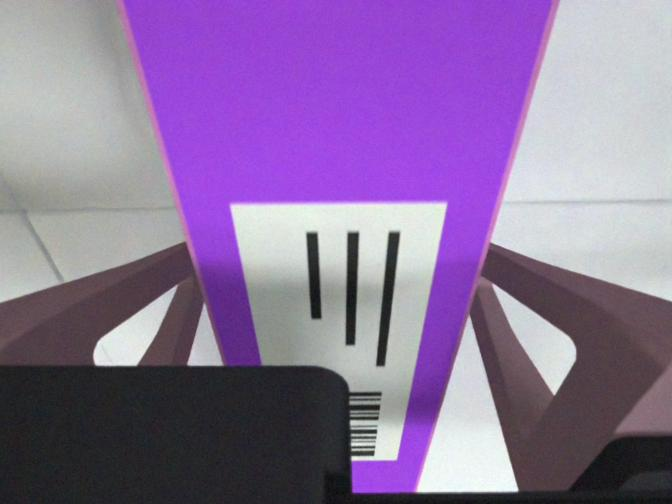

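Scene clock: 717.37 s.
Joint torques (N m): arm1=[0.38 5.42 5.93 2.22 0.13 -0.06] | arm2=[0.79 4.89 6.27 2.26 -0.12 -0.15] | arm3=[0.5 2.9 6.93 1.83 -0.12 0.13] | arm4=[-1.14 4.42 7.17 2.24 -0.14 0.08] | arm5=[-0.67 5.36 5.98 1.16 -0.19 -0.14] | arm6=[-0.73 4.07 6.68 1.21 0.06 0.01] | arm7=[-1.03 -16.5 7.88 0.57 0.07 0.11] | arm8=[2.26 5.19 7.15 1.68 -0.21 -0.07]
Heat: arm1: hottest joint3_rad 32 °C; arm2: hottest joint3_rad 37 °C; arm3: hottest joint3_rad 33 °C; arm4: hottest joint3_rad 41 °C; arm5: hottest joint3_rad 36 °C; arm6: hottest joint3_rad 33 °C; arm7: hottest joint3_rad 49 °C; arm8: hottest joint3_rad 33 °C.
move: arm7 off_target
Joint velocities: within noise
arm1, arm2, arm4, arm5, arm6, arm8: as last shown
arm3.joint_positions: joint1_rad=+0.210 joint2_rad=+0.501 joint3_rad=+1.430 joint4_rad=-1.463 joint5_rad=-0.008 joint6_rad=-0.402 gripper_m=+0.08998
arm3.joint_status: not commanded
arm3.hand: x=+0.2823 y=-0.5524 z=+1.3041 quat_wxyz=(-0.193, +0.869, +0.004, -0.455) (m; scene frame)
arm3.hand_target: x=+0.2803 y=-0.5539 z=+1.3068 quat_wxyz=(-0.189, +0.866, +0.004, -0.463) (m; scene frame)
arm3.hand_status: not commanded
arm7.joint_positions: joint1_rad=-1.043 joint2_rad=+2.144 joint3_rad=+1.553 joint4_rad=-0.971 joint5_rad=-0.004 joint6_rad=-0.122 gripper_m=+0.06045
arm7.joint_status: gripper_m off_target (ended at +0.06048, target +0.05000)
arm7.hand: x=-0.4908 y=+0.0154 z=+0.7505 quat_wxyz=(-0.003, -0.704, -0.711, +0.001) (m; scene frame)
arm7.hand_target: x=-0.4969 y=+0.0181 z=+0.7421 quat_wxyz=(+0.000, -0.707, -0.707, +0.000) (m; scene frame)
arm7.hand_status: not commanded
pictures: none
No camera images: "cameras" was empty.

Scene clock: 718.80 s.
Joint torques (N m): arm1=[0.56 5.19 5.97 2.17 0.16 -0.04] | arm2=[0.73 4.95 6.27 2.26 -0.11 -0.15] | arm3=[0.44 2.84 6.98 1.84 -0.12 0.14] | arm4=[-1.14 4.37 7.17 2.24 -0.15 0.08] | arm5=[-0.73 4.84 5.87 1.09 -0.23 -0.18] | arm6=[-0.67 4.07 6.68 1.2 0.07 0.01] | arm7=[-1.14 -16.09 14.02 -0.34 0.06 0.11] | arm8=[2.02 4.95 7.1 1.69 -0.21 -0.09]
Heat: arm1: hottest joint3_rad 32 °C; arm2: hottest joint3_rad 37 °C; arm3: hottest joint3_rad 33 °C; arm4: hottest joint3_rad 41 °C; arm5: hottest joint3_rad 36 °C; arm6: hottest joint3_rad 33 °C; arm7: hottest joint3_rad 49 °C; arm8: hottest joint3_rad 33 °C.
move: arm7 off_target
Joint velocities: within noise
arm1, arm2, arm3, arm4, arm5, arm6, arm8: as last shown
arm7.joint_positions: joint1_rad=-1.043 joint2_rad=+1.974 joint3_rad=+1.626 joint4_rad=-1.258 joint5_rad=-0.004 joint6_rad=-0.122 gripper_m=+0.06045
arm7.joint_status: not commanded
arm7.hand: x=-0.4885 y=+0.0349 z=+0.8737 quat_wxyz=(+0.010, -0.704, -0.710, -0.016) (m; scene frame)
arm7.hand_target: x=-0.4968 y=+0.0190 z=+0.8902 quat_wxyz=(+0.000, -0.707, -0.707, +0.000) (m; scene frame)
arm7.hand_status: off_target (0.025 m and 2.2 deg from the pose sent, 0.140 m and 0.7 deg at the start)
pictures: none
No camera images: "cameras" was empty.

Scene clock: 720.77 s.
Joint torques (N m): arm1=[0.32 5.36 5.96 2.17 0.16 -0.04] | arm2=[0.73 4.95 6.27 2.26 -0.11 -0.15] | arm3=[0.38 2.84 6.94 1.8 -0.12 0.13] | arm4=[-1.14 4.42 7.17 2.24 -0.15 0.08] | arm5=[-0.62 5.01 5.98 1.13 -0.22 -0.14] | arm6=[-0.67 4.13 6.67 1.2 0.07 0.01] | arm7=[-0.15 -11.05 9.03 -0.31 -0.23 0.04] | arm8=[2.32 5.07 7.2 1.62 -0.22 -0.08]
Heat: arm1: hottest joint3_rad 32 °C; arm2: hottest joint3_rad 37 °C; arm3: hottest joint3_rad 33 °C; arm4: hottest joint3_rad 41 °C; arm5: hottest joint3_rad 36 °C; arm6: hottest joint3_rad 33 °C; arm7: hottest joint3_rad 49 °C; arm8: hottest joint3_rad 33 °C.
move: arm7 done
Joint velocities: within noise
arm1, arm2, arm3, arm4, arm5, arm6, arm8: as last shown
arm7.joint_positions: joint1_rad=-1.043 joint2_rad=+1.479 joint3_rad=+1.310 joint4_rad=-1.383 joint5_rad=+0.001 joint6_rad=-0.775 gripper_m=+0.06045
arm7.joint_status: not commanded
arm7.hand: x=-0.4728 y=+0.1814 z=+1.0019 quat_wxyz=(-0.002, -0.439, -0.899, +0.008) (m; scene frame)
arm7.hand_target: x=-0.4709 y=+0.1880 z=+1.0000 quat_wxyz=(+0.000, -0.433, -0.901, +0.000) (m; scene frame)
arm7.hand_status: done (0.007 m and 1.2 deg from the pose sent, 0.199 m and 38.2 deg at the start)
pictures: arm7_cam_wrist, cam_arm7
camera_calibration:
arm7_cam_wrist: T_world_to_cam=[[-0.778488, -0.627101, 0.0264716, -0.284076], [-0.507229, 0.653399, 0.561951, -0.914995], [-0.369696, 0.424045, -0.826747, 0.697906], [0, 0, 0, 1]] pos_world=[-0.427248, 0.123769, 1.09869]

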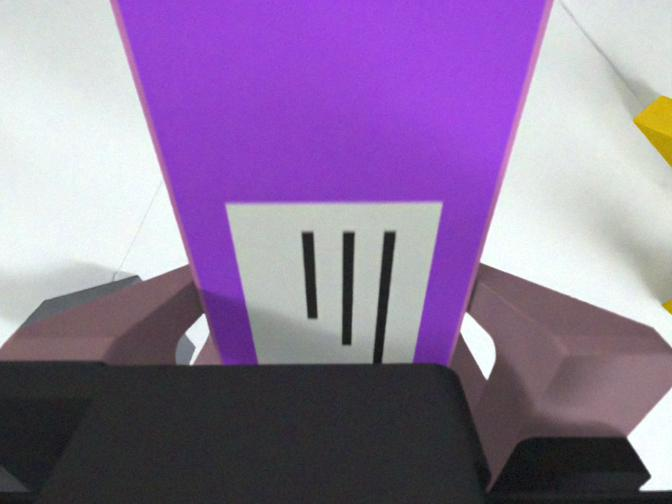

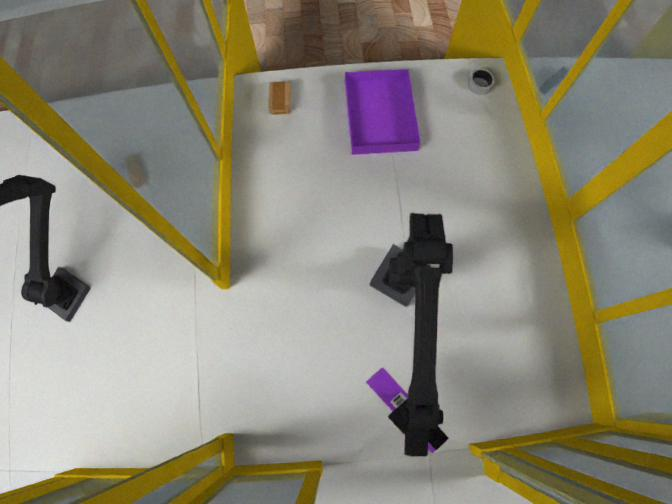

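Call:
{"method": "move", "body": {
  "arm7": {"joints":{"joint1_rad":2.18}},
  "cameras": []
}}

Call:
{"method": "move", "body": {
  "arm7": {"target":[-0.398,1.31,0.92,0,-0.690,0.724,0],"speed":0.35},
  "cameras": ["arm7_cam_wrist","cam_arm7"]
}}

Call:
{"method": "zoom_image", "body": {
  "camera": "cam_arm7",
  "region": [310, 30, 460, 180]
}}

Scene clock: 732.60 s.
Joint torques (N m): arm1=[0.67 5.07 5.81 2.13 0.14 -0.04] | arm2=[0.79 4.89 6.27 2.25 -0.11 -0.15] | arm3=[0.44 2.84 6.95 1.83 -0.11 0.14] | arm4=[-1.14 4.42 7.17 2.24 -0.15 0.08] | arm5=[-0.67 5.01 5.79 1.17 -0.25 -0.15] | arm6=[-0.73 4.07 6.69 1.21 0.07 0.01] | arm7=[-0.21 -11.58 8.98 -0.28 -0.16 0.03] | arm8=[1.96 5.01 7.06 1.68 -0.2 -0.1]
Heat: arm1: hottest joint3_rad 32 °C; arm2: hottest joint3_rad 37 °C; arm3: hottest joint2_rad 32 °C; arm4: hottest joint3_rad 41 °C; arm5: hottest joint3_rad 36 °C; arm6: hottest joint3_rad 33 °C; arm7: hottest joint3_rad 47 °C; arm8: hottest joint3_rad 33 °C.
move: arm7 done
Joint velocities: within noise
arm1, arm2, arm3, arm4, arm5, arm8: as last shown
arm6.joint_positions: joint1_rad=-1.152 joint2_rad=+0.503 joint3_rad=+1.428 joint4_rad=-1.443 joint5_rad=-0.002 joint6_rad=-0.209 gripper_m=+0.09289
arm6.joint_status: not commanded
arm6.hand: x=+0.8173 y=+0.4651 z=+1.3729 quat_wxyz=(-0.276, -0.608, -0.615, +0.419) (m; scene frame)
arm6.hand_target: x=+0.8175 y=+0.4679 z=+1.3727 quat_wxyz=(-0.277, -0.612, -0.612, +0.418) (m; scene frame)
arm6.hand_status: not commanded
arm7.joint_positions: joint1_rad=+2.177 joint2_rad=+1.486 joint3_rad=+1.310 joint4_rad=-1.383 joint5_rad=+0.000 joint6_rad=-0.776 gripper_m=+0.06043
arm7.joint_status: all done
arm7.hand: x=-0.4087 y=+1.0503 z=+1.0012 quat_wxyz=(-0.006, +0.916, -0.402, -0.003) (m; scene frame)
arm7.hand_target: x=-0.4101 y=+1.0431 z=+1.0023 quat_wxyz=(-0.002, +0.918, -0.397, -0.002) (m; scene frame)
arm7.hand_status: not commanded
pictures: none
No camera images: "cameras" was empty.

Scene clock: 735.17 s.
Joint torques (N m): arm1=[0.32 5.13 5.94 2.18 0.12 -0.05] | arm2=[0.79 4.89 6.27 2.26 -0.11 -0.15] | arm3=[0.62 2.9 6.94 1.8 -0.12 0.14] | arm4=[-1.14 4.42 7.16 2.25 -0.15 0.08] | arm5=[-0.97 5.25 5.85 1.22 -0.28 -0.15] | arm6=[-0.73 4.01 6.68 1.21 0.07 0.01] | arm7=[-0.62 -18.02 15.73 -0.34 0.09 0.22] | arm8=[2.08 4.89 7.16 1.65 -0.21 -0.07]
Heat: arm1: hottest joint3_rad 32 °C; arm2: hottest joint3_rad 37 °C; arm3: hottest joint2_rad 32 °C; arm4: hottest joint3_rad 41 °C; arm5: hottest joint3_rad 36 °C; arm6: hottest joint3_rad 33 °C; arm7: hottest joint3_rad 48 °C; arm8: hottest joint3_rad 33 °C.
move: arm7 off_target
Joint velocities: within noise
arm1, arm3, arm4, arm5, arm6, arm8: as last shown
arm2.joint_positions: joint1_rad=-1.424 joint2_rad=+0.496 joint3_rad=+1.432 joint4_rad=-1.458 joint5_rad=+0.003 joint6_rad=-0.495 gripper_m=+0.08992
arm2.joint_status: not commanded
arm2.hand: x=-0.7740 y=-0.4838 z=+1.3529 quat_wxyz=(-0.482, +0.605, -0.618, -0.138) (m; scene frame)
arm2.hand_target: x=-0.7739 y=-0.4805 z=+1.3531 quat_wxyz=(-0.483, +0.611, -0.612, -0.138) (m; scene frame)
arm2.hand_status: not commanded
arm7.joint_positions: joint1_rad=+2.177 joint2_rad=+2.235 joint3_rad=+2.145 joint4_rad=-1.518 joint5_rad=-0.003 joint6_rad=+0.002 gripper_m=+0.06045
arm7.joint_status: not commanded
arm7.hand: x=-0.4010 y=+1.2942 z=+0.9080 quat_wxyz=(+0.014, +0.694, -0.719, +0.011) (m; scene frame)
arm7.hand_target: x=-0.3979 y=+1.3089 z=+0.9203 quat_wxyz=(-0.001, +0.690, -0.724, -0.001) (m; scene frame)
arm7.hand_status: off_target (0.020 m and 2.1 deg from the pose sent, 0.272 m and 45.3 deg at the start)
pictures: arm7_cam_wrist, cam_arm7
camera_calibration:
arm7_cam_wrist: T_world_to_cam=[[0.999765, -0.0195542, 0.00940847, 0.414514], [-0.0212973, -0.801061, 0.598204, 0.491328], [-0.00416068, -0.598264, -0.801288, 1.62148], [0, 0, 0, 1]] pos_world=[-0.397205, 1.37176, 1.00146]

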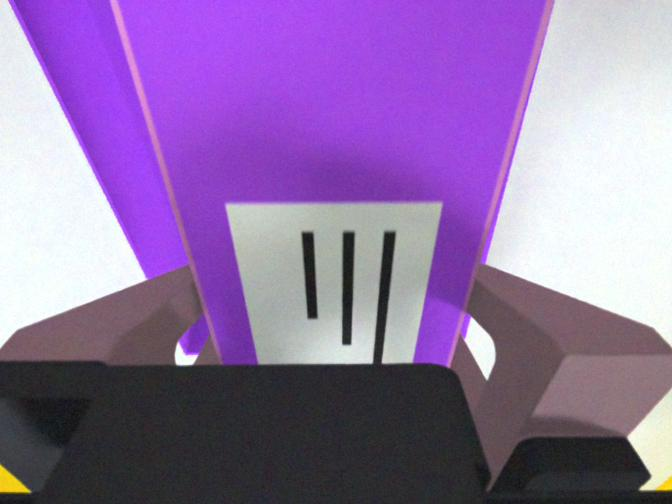

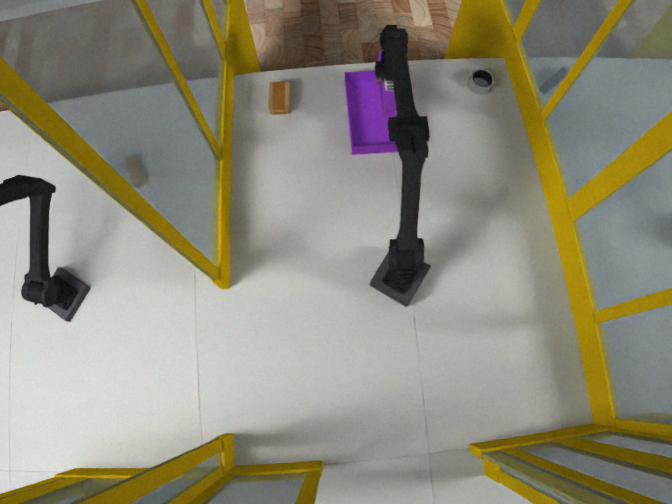

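Scaled by 3.360.

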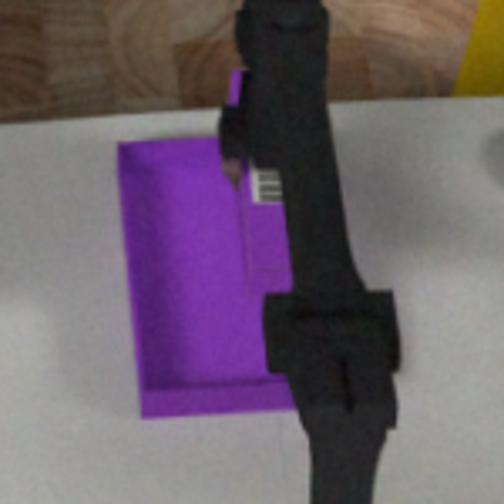

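Call:
{"method": "move", "body": {
  "arm7": {"target":[-0.405,1.316,0.82,0,-0.690,0.724,0],"speed":0.2},
  "cameras": ["arm7_cam_wrist","cam_arm7"]
}}

Call:
{"method": "zoom_image", "body": {
  "camera": "cam_arm7",
  "region": [310, 30, 460, 180]
}}

Scene clock: 770.00 s.
Joint torques (N m): arm1=[0.44 5.48 5.91 2.22 0.14 -0.03] | arm2=[0.79 4.89 6.27 2.26 -0.11 -0.15] | arm3=[0.44 2.9 6.94 1.83 -0.12 0.13] | arm4=[-1.14 4.37 7.16 2.24 -0.15 0.08] | arm5=[-0.26 5.77 6 1.22 -0.25 -0.11] | arm6=[-0.62 4.07 6.69 1.21 0.07 0.01] | arm7=[0.09 -19.84 9.89 0.47 0.07 0.21] | arm8=[2.08 5.01 7.13 1.73 -0.22 -0.1]
Heat: arm1: hottest joint3_rad 32 °C; arm2: hottest joint3_rad 36 °C; arm3: hottest joint3_rad 32 °C; arm4: hottest joint3_rad 40 °C; arm5: hottest joint3_rad 36 °C; arm6: hottest joint3_rad 33 °C; arm7: hottest joint3_rad 49 °C; arm8: hottest joint3_rad 33 °C.
move: arm7 done
Joint velocities: within noise
arm1, arm2, arm3, arm4, arm5, arm6: as last shown
arm7.joint_positions: joint1_rad=+2.177 joint2_rad=+2.326 joint3_rad=+2.081 joint4_rad=-1.338 joint5_rad=-0.003 joint6_rad=+0.012 gripper_m=+0.06045
arm7.joint_status: not commanded
arm7.hand: x=-0.4004 y=+1.3128 z=+0.8221 quat_wxyz=(+0.005, +0.691, -0.723, +0.002) (m; scene frame)
arm7.hand_target: x=-0.4049 y=+1.3159 z=+0.8201 quat_wxyz=(+0.000, +0.690, -0.724, +0.000) (m; scene frame)
arm7.hand_status: done (0.006 m and 0.6 deg from the pose sent, 0.091 m and 2.1 deg at the start)
arm8.joint_positions: joint1_rad=+0.331 joint2_rad=+0.501 joint3_rad=+1.434 joint4_rad=-1.460 joint5_rad=+0.004 joint6_rad=-0.265 gripper_m=+0.09293
arm8.joint_status: not commanded
arm8.hand: x=-1.7062 y=+0.4998 z=+1.3129 quat_wxyz=(-0.245, -0.616, -0.609, +0.435) (m; scene frame)
arm8.hand_target: x=-1.7057 y=+0.4982 z=+1.3132 quat_wxyz=(-0.246, -0.612, -0.611, +0.437) (m; scene frame)
arm8.hand_status: not commanded
pictures: arm7_cam_wrist, cam_arm7
camera_calibration:
arm7_cam_wrist: T_world_to_cam=[[0.999495, -0.0300861, 0.0102462, 0.42808], [-0.0304706, -0.815383, 0.57812, 0.58931], [-0.00903879, -0.57814, -0.815887, 1.54739], [0, 0, 0, 1]] pos_world=[-0.395921, 1.388, 0.917415]

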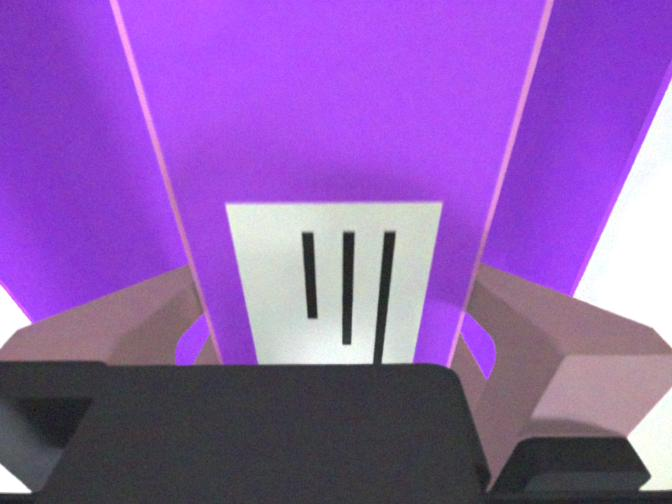

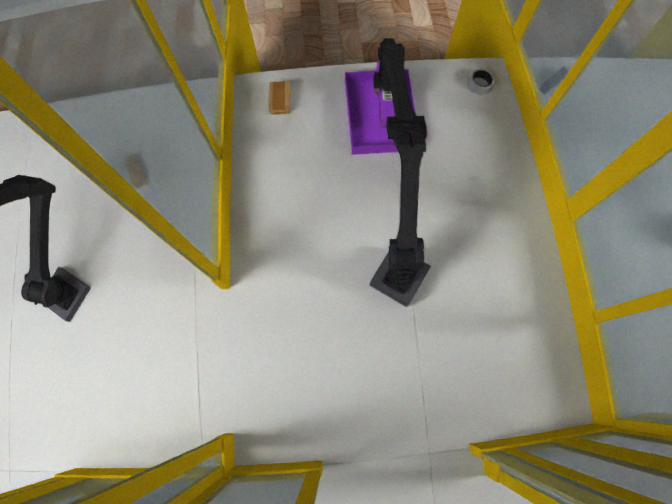

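Scaled by 3.360.

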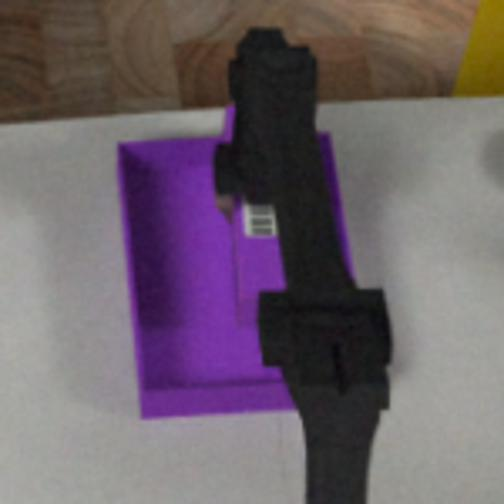

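Call:
{"method": "move", "body": {
  "arm7": {"target":[-0.406,1.321,0.742,0,-0.690,0.724,0],"speed":0.15},
  "cameras": ["cam_arm7","arm7_cam_wrist"]
}}

Call:
{"method": "zoom_image", "body": {
  "camera": "cam_arm7",
  "region": [310, 30, 460, 180]
}}

Scene clock: 778.73 s.
Joint torques (N m): arm1=[0.56 5.6 5.96 2.1 0.12 -0.02] | arm2=[0.73 4.89 6.27 2.26 -0.11 -0.15] | arm3=[0.5 2.96 6.93 1.83 -0.12 0.14] | arm4=[-1.14 4.42 7.16 2.24 -0.14 0.08] | arm5=[-0.56 5.07 5.79 1.16 -0.23 -0.13] | arm6=[-0.67 4.13 6.67 1.2 0.07 0.01] | arm7=[0.44 -15.09 7.61 0.4 0.11 0.21] | arm8=[1.9 5.07 7.21 1.66 -0.21 -0.09]
Heat: arm1: hottest joint3_rad 31 °C; arm2: hottest joint3_rad 36 °C; arm3: hottest joint3_rad 32 °C; arm4: hottest joint3_rad 40 °C; arm5: hottest joint3_rad 36 °C; arm6: hottest joint3_rad 33 °C; arm7: hottest joint3_rad 50 °C; arm8: hottest joint3_rad 33 °C.
move: arm7 off_target
Joint velocities: within noise
arm1, arm2, arm3, arm4, arm6, arm8: as last shown
arm5.joint_positions: joint1_rad=+1.644 joint2_rad=+0.496 joint3_rad=+1.420 joint4_rad=-1.438 joint5_rad=+0.005 joint6_rad=-0.178 gripper_m=+0.07386
arm5.joint_status: not commanded
arm5.hand: x=+2.1305 y=+0.4783 z=+1.3436 quat_wxyz=(+0.283, +0.616, +0.607, -0.414) (m; scene frame)
arm5.hand_target: x=+2.1311 y=+0.4799 z=+1.3447 quat_wxyz=(+0.280, +0.614, +0.612, -0.412) (m; scene frame)
arm5.hand_status: not commanded
arm7.joint_positions: joint1_rad=+2.177 joint2_rad=+2.342 joint3_rad=+2.056 joint4_rad=-1.196 joint5_rad=-0.003 joint6_rad=+0.013 gripper_m=+0.06045
arm7.joint_status: not commanded
arm7.hand: x=-0.3996 y=+1.3371 z=+0.8032 quat_wxyz=(-0.032, +0.690, -0.722, -0.033) (m; scene frame)
arm7.hand_target: x=-0.4057 y=+1.3179 z=+0.7450 quat_wxyz=(+0.000, +0.690, -0.724, +0.000) (m; scene frame)
arm7.hand_status: off_target (0.064 m and 5.3 deg from the pose sent, 0.081 m and 0.6 deg at the start)
pictures: arm7_cam_wrist, cam_arm7
camera_calibration:
arm7_cam_wrist: T_world_to_cam=[[0.999446, -0.0316033, 0.0104262, 0.430075], [-0.0326358, -0.869503, 0.492848, 0.760174], [-0.00651004, -0.492915, -0.870053, 1.47656], [0, 0, 0, 1]] pos_world=[-0.395415, 1.40239, 0.905555]

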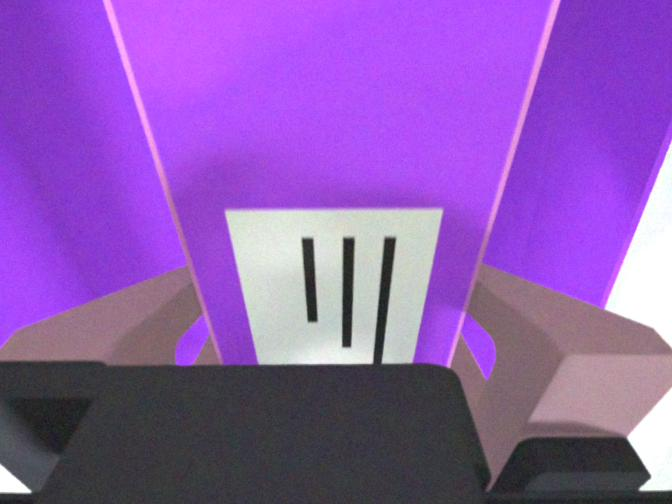

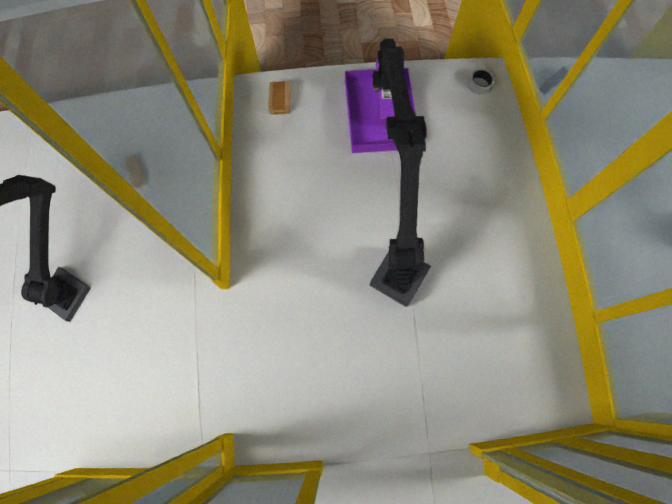

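Scaled by 3.360.

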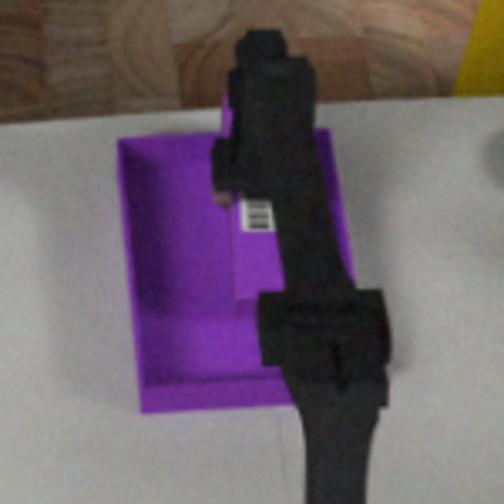

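Call:
{"method": "move", "body": {
  "arm7": {"target":[-0.406,1.32,0.87,0,-0.690,0.724,0],"speed":0.2},
  "cameras": []
}}

Call:
{"method": "move", "body": {
  "arm7": {"target":[-0.408,1.288,0.82,0,-0.690,0.724,0],"speed":0.2},
  "cameras": ["cam_arm7"]
}}

Call:
{"method": "zoom_image", "body": {
  "camera": "cam_arm7",
  "region": [310, 30, 460, 180]
}}

Scene clock: 790.20 s.
Joint torques (N m): arm1=[0.56 5.3 5.97 2.11 0.16 -0.03] | arm2=[0.73 4.89 6.27 2.26 -0.11 -0.15] | arm3=[0.44 2.96 6.97 1.83 -0.11 0.15] | arm4=[-1.14 4.42 7.16 2.24 -0.15 0.08] | arm5=[-1.03 5.13 5.86 1.16 -0.21 -0.15] | arm6=[-0.73 4.07 6.68 1.21 0.07 0.01] | arm7=[0.5 -21.07 15.39 -0.34 0.04 0.2] | arm8=[1.85 5.01 7.17 1.62 -0.22 -0.07]
Heat: arm1: hottest joint3_rad 31 °C; arm2: hottest joint3_rad 36 °C; arm3: hottest joint3_rad 32 °C; arm4: hottest joint3_rad 40 °C; arm5: hottest joint3_rad 36 °C; arm6: hottest joint3_rad 33 °C; arm7: hottest joint3_rad 49 °C; arm8: hottest joint3_rad 33 °C.
move: arm7 off_target
Joint velocities: within noise
arm1.joint_positions: joint1_rad=-1.546 joint2_rad=+0.500 joint3_rad=+1.439 joint4_rad=-1.461 joint5_rad=+0.006 joint6_rad=-0.050 gripper_m=+0.08989
arm1.joint_status: not commanded
arm1.hand: x=-2.2169 y=-0.7481 z=+1.3245 quat_wxyz=(-0.269, -0.709, -0.493, +0.427) (m; scene frame)
arm1.hand_target: x=-2.2199 y=-0.7499 z=+1.3230 quat_wxyz=(-0.265, -0.710, -0.490, +0.430) (m; scene frame)
arm1.hand_status: not commanded
arm2, arm3, arm5, arm6, arm8: as last shown
arm4.joint_positions: joint1_rad=-1.878 joint2_rad=+0.502 joint3_rad=+1.437 joint4_rad=-1.460 joint5_rad=-0.013 joint6_rad=+0.013 gripper_m=+0.08991
arm4.joint_status: not commanded
arm4.hand: x=+1.7932 y=-0.7344 z=+1.3099 quat_wxyz=(-0.448, -0.385, -0.776, +0.221) (m; scene frame)
arm4.hand_target: x=+1.7928 y=-0.7370 z=+1.3094 quat_wxyz=(-0.450, -0.391, -0.771, +0.223) (m; scene frame)
arm4.hand_status: not commanded
arm7.joint_positions: joint1_rad=+2.177 joint2_rad=+2.322 joint3_rad=+2.103 joint4_rad=-1.426 joint5_rad=-0.003 joint6_rad=+0.015 gripper_m=+0.06045
arm7.joint_status: not commanded
arm7.hand: x=-0.4009 y=+1.2988 z=+0.8339 quat_wxyz=(+0.027, +0.689, -0.723, +0.024) (m; scene frame)
arm7.hand_target: x=-0.4060 y=+1.3177 z=+0.8704 quat_wxyz=(+0.000, +0.690, -0.724, -0.001) (m; scene frame)
arm7.hand_status: off_target (0.042 m and 4.1 deg from the pose sent, 0.069 m and 5.2 deg at the start)
pictures: none
No camera images: "cameras" was empty.

Scene clock: 791.43 s.
Joint torques (N m): arm1=[0.5 5.19 5.94 2.15 0.14 -0.07] | arm2=[0.79 4.89 6.27 2.26 -0.11 -0.15] | arm3=[0.5 2.96 6.95 1.85 -0.11 0.14] | arm4=[-1.14 4.42 7.17 2.24 -0.15 0.08] | arm5=[-0.67 5.42 5.87 1.09 -0.26 -0.16] | arm6=[-0.79 4.13 6.68 1.21 0.07 0.01] | arm7=[0.38 -20.37 8.53 0.46 0.07 0.21] | arm8=[1.73 5.07 7.16 1.66 -0.22 -0.07]
Heat: arm1: hottest joint3_rad 31 °C; arm2: hottest joint3_rad 36 °C; arm3: hottest joint3_rad 32 °C; arm4: hottest joint3_rad 40 °C; arm5: hottest joint3_rad 36 °C; arm6: hottest joint3_rad 33 °C; arm7: hottest joint3_rad 49 °C; arm8: hottest joint3_rad 33 °C.
move: arm7 done
Joint velocities: within noise
arm1.joint_positions: joint1_rad=-1.546 joint2_rad=+0.500 joint3_rad=+1.438 joint4_rad=-1.461 joint5_rad=+0.006 joint6_rad=-0.050 gripper_m=+0.08989
arm1.joint_status: not commanded
arm1.hand: x=-2.2169 y=-0.7482 z=+1.3243 quat_wxyz=(-0.269, -0.709, -0.493, +0.427) (m; scene frame)
arm1.hand_target: x=-2.2199 y=-0.7500 z=+1.3228 quat_wxyz=(-0.265, -0.710, -0.490, +0.430) (m; scene frame)
arm1.hand_status: not commanded
arm2, arm4, arm5, arm6, arm8: as last shown
arm3.joint_positions: joint1_rad=+0.210 joint2_rad=+0.501 joint3_rad=+1.430 joint4_rad=-1.463 joint5_rad=-0.008 joint6_rad=-0.402 gripper_m=+0.08998
arm3.joint_status: not commanded
arm3.hand: x=+0.2823 y=-0.5524 z=+1.3041 quat_wxyz=(-0.193, +0.869, +0.004, -0.455) (m; scene frame)
arm3.hand_target: x=+0.2803 y=-0.5539 z=+1.3068 quat_wxyz=(-0.189, +0.866, +0.004, -0.463) (m; scene frame)
arm3.hand_status: not commanded
arm7.joint_positions: joint1_rad=+2.179 joint2_rad=+2.264 joint3_rad=+1.938 joint4_rad=-1.269 joint5_rad=-0.003 joint6_rad=+0.016 gripper_m=+0.06045
arm7.joint_status: not commanded
arm7.hand: x=-0.4023 y=+1.2865 z=+0.8114 quat_wxyz=(+0.009, +0.690, -0.724, +0.006) (m; scene frame)
arm7.hand_target: x=-0.4079 y=+1.2880 z=+0.8201 quat_wxyz=(+0.000, +0.690, -0.724, +0.000) (m; scene frame)
arm7.hand_status: done (0.010 m and 1.2 deg from the pose sent, 0.019 m and 4.1 deg at the start)
pictures: cam_arm7

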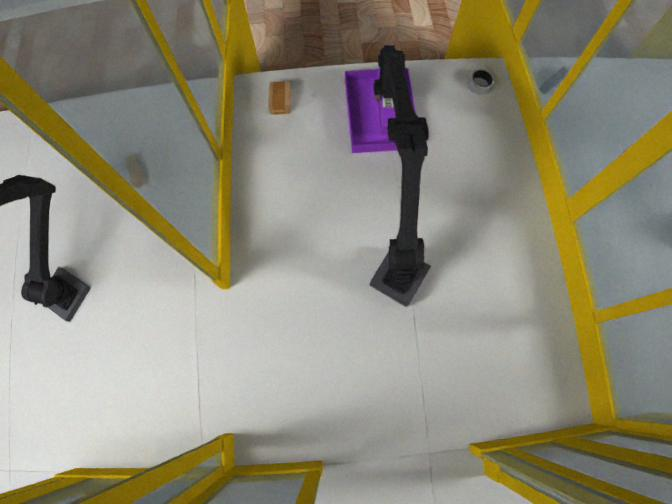

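Scaled by 3.360.

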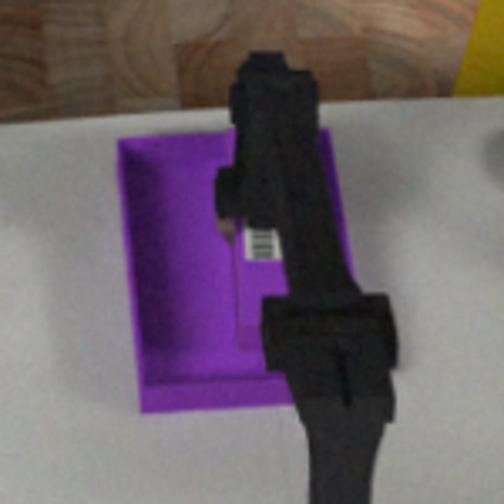

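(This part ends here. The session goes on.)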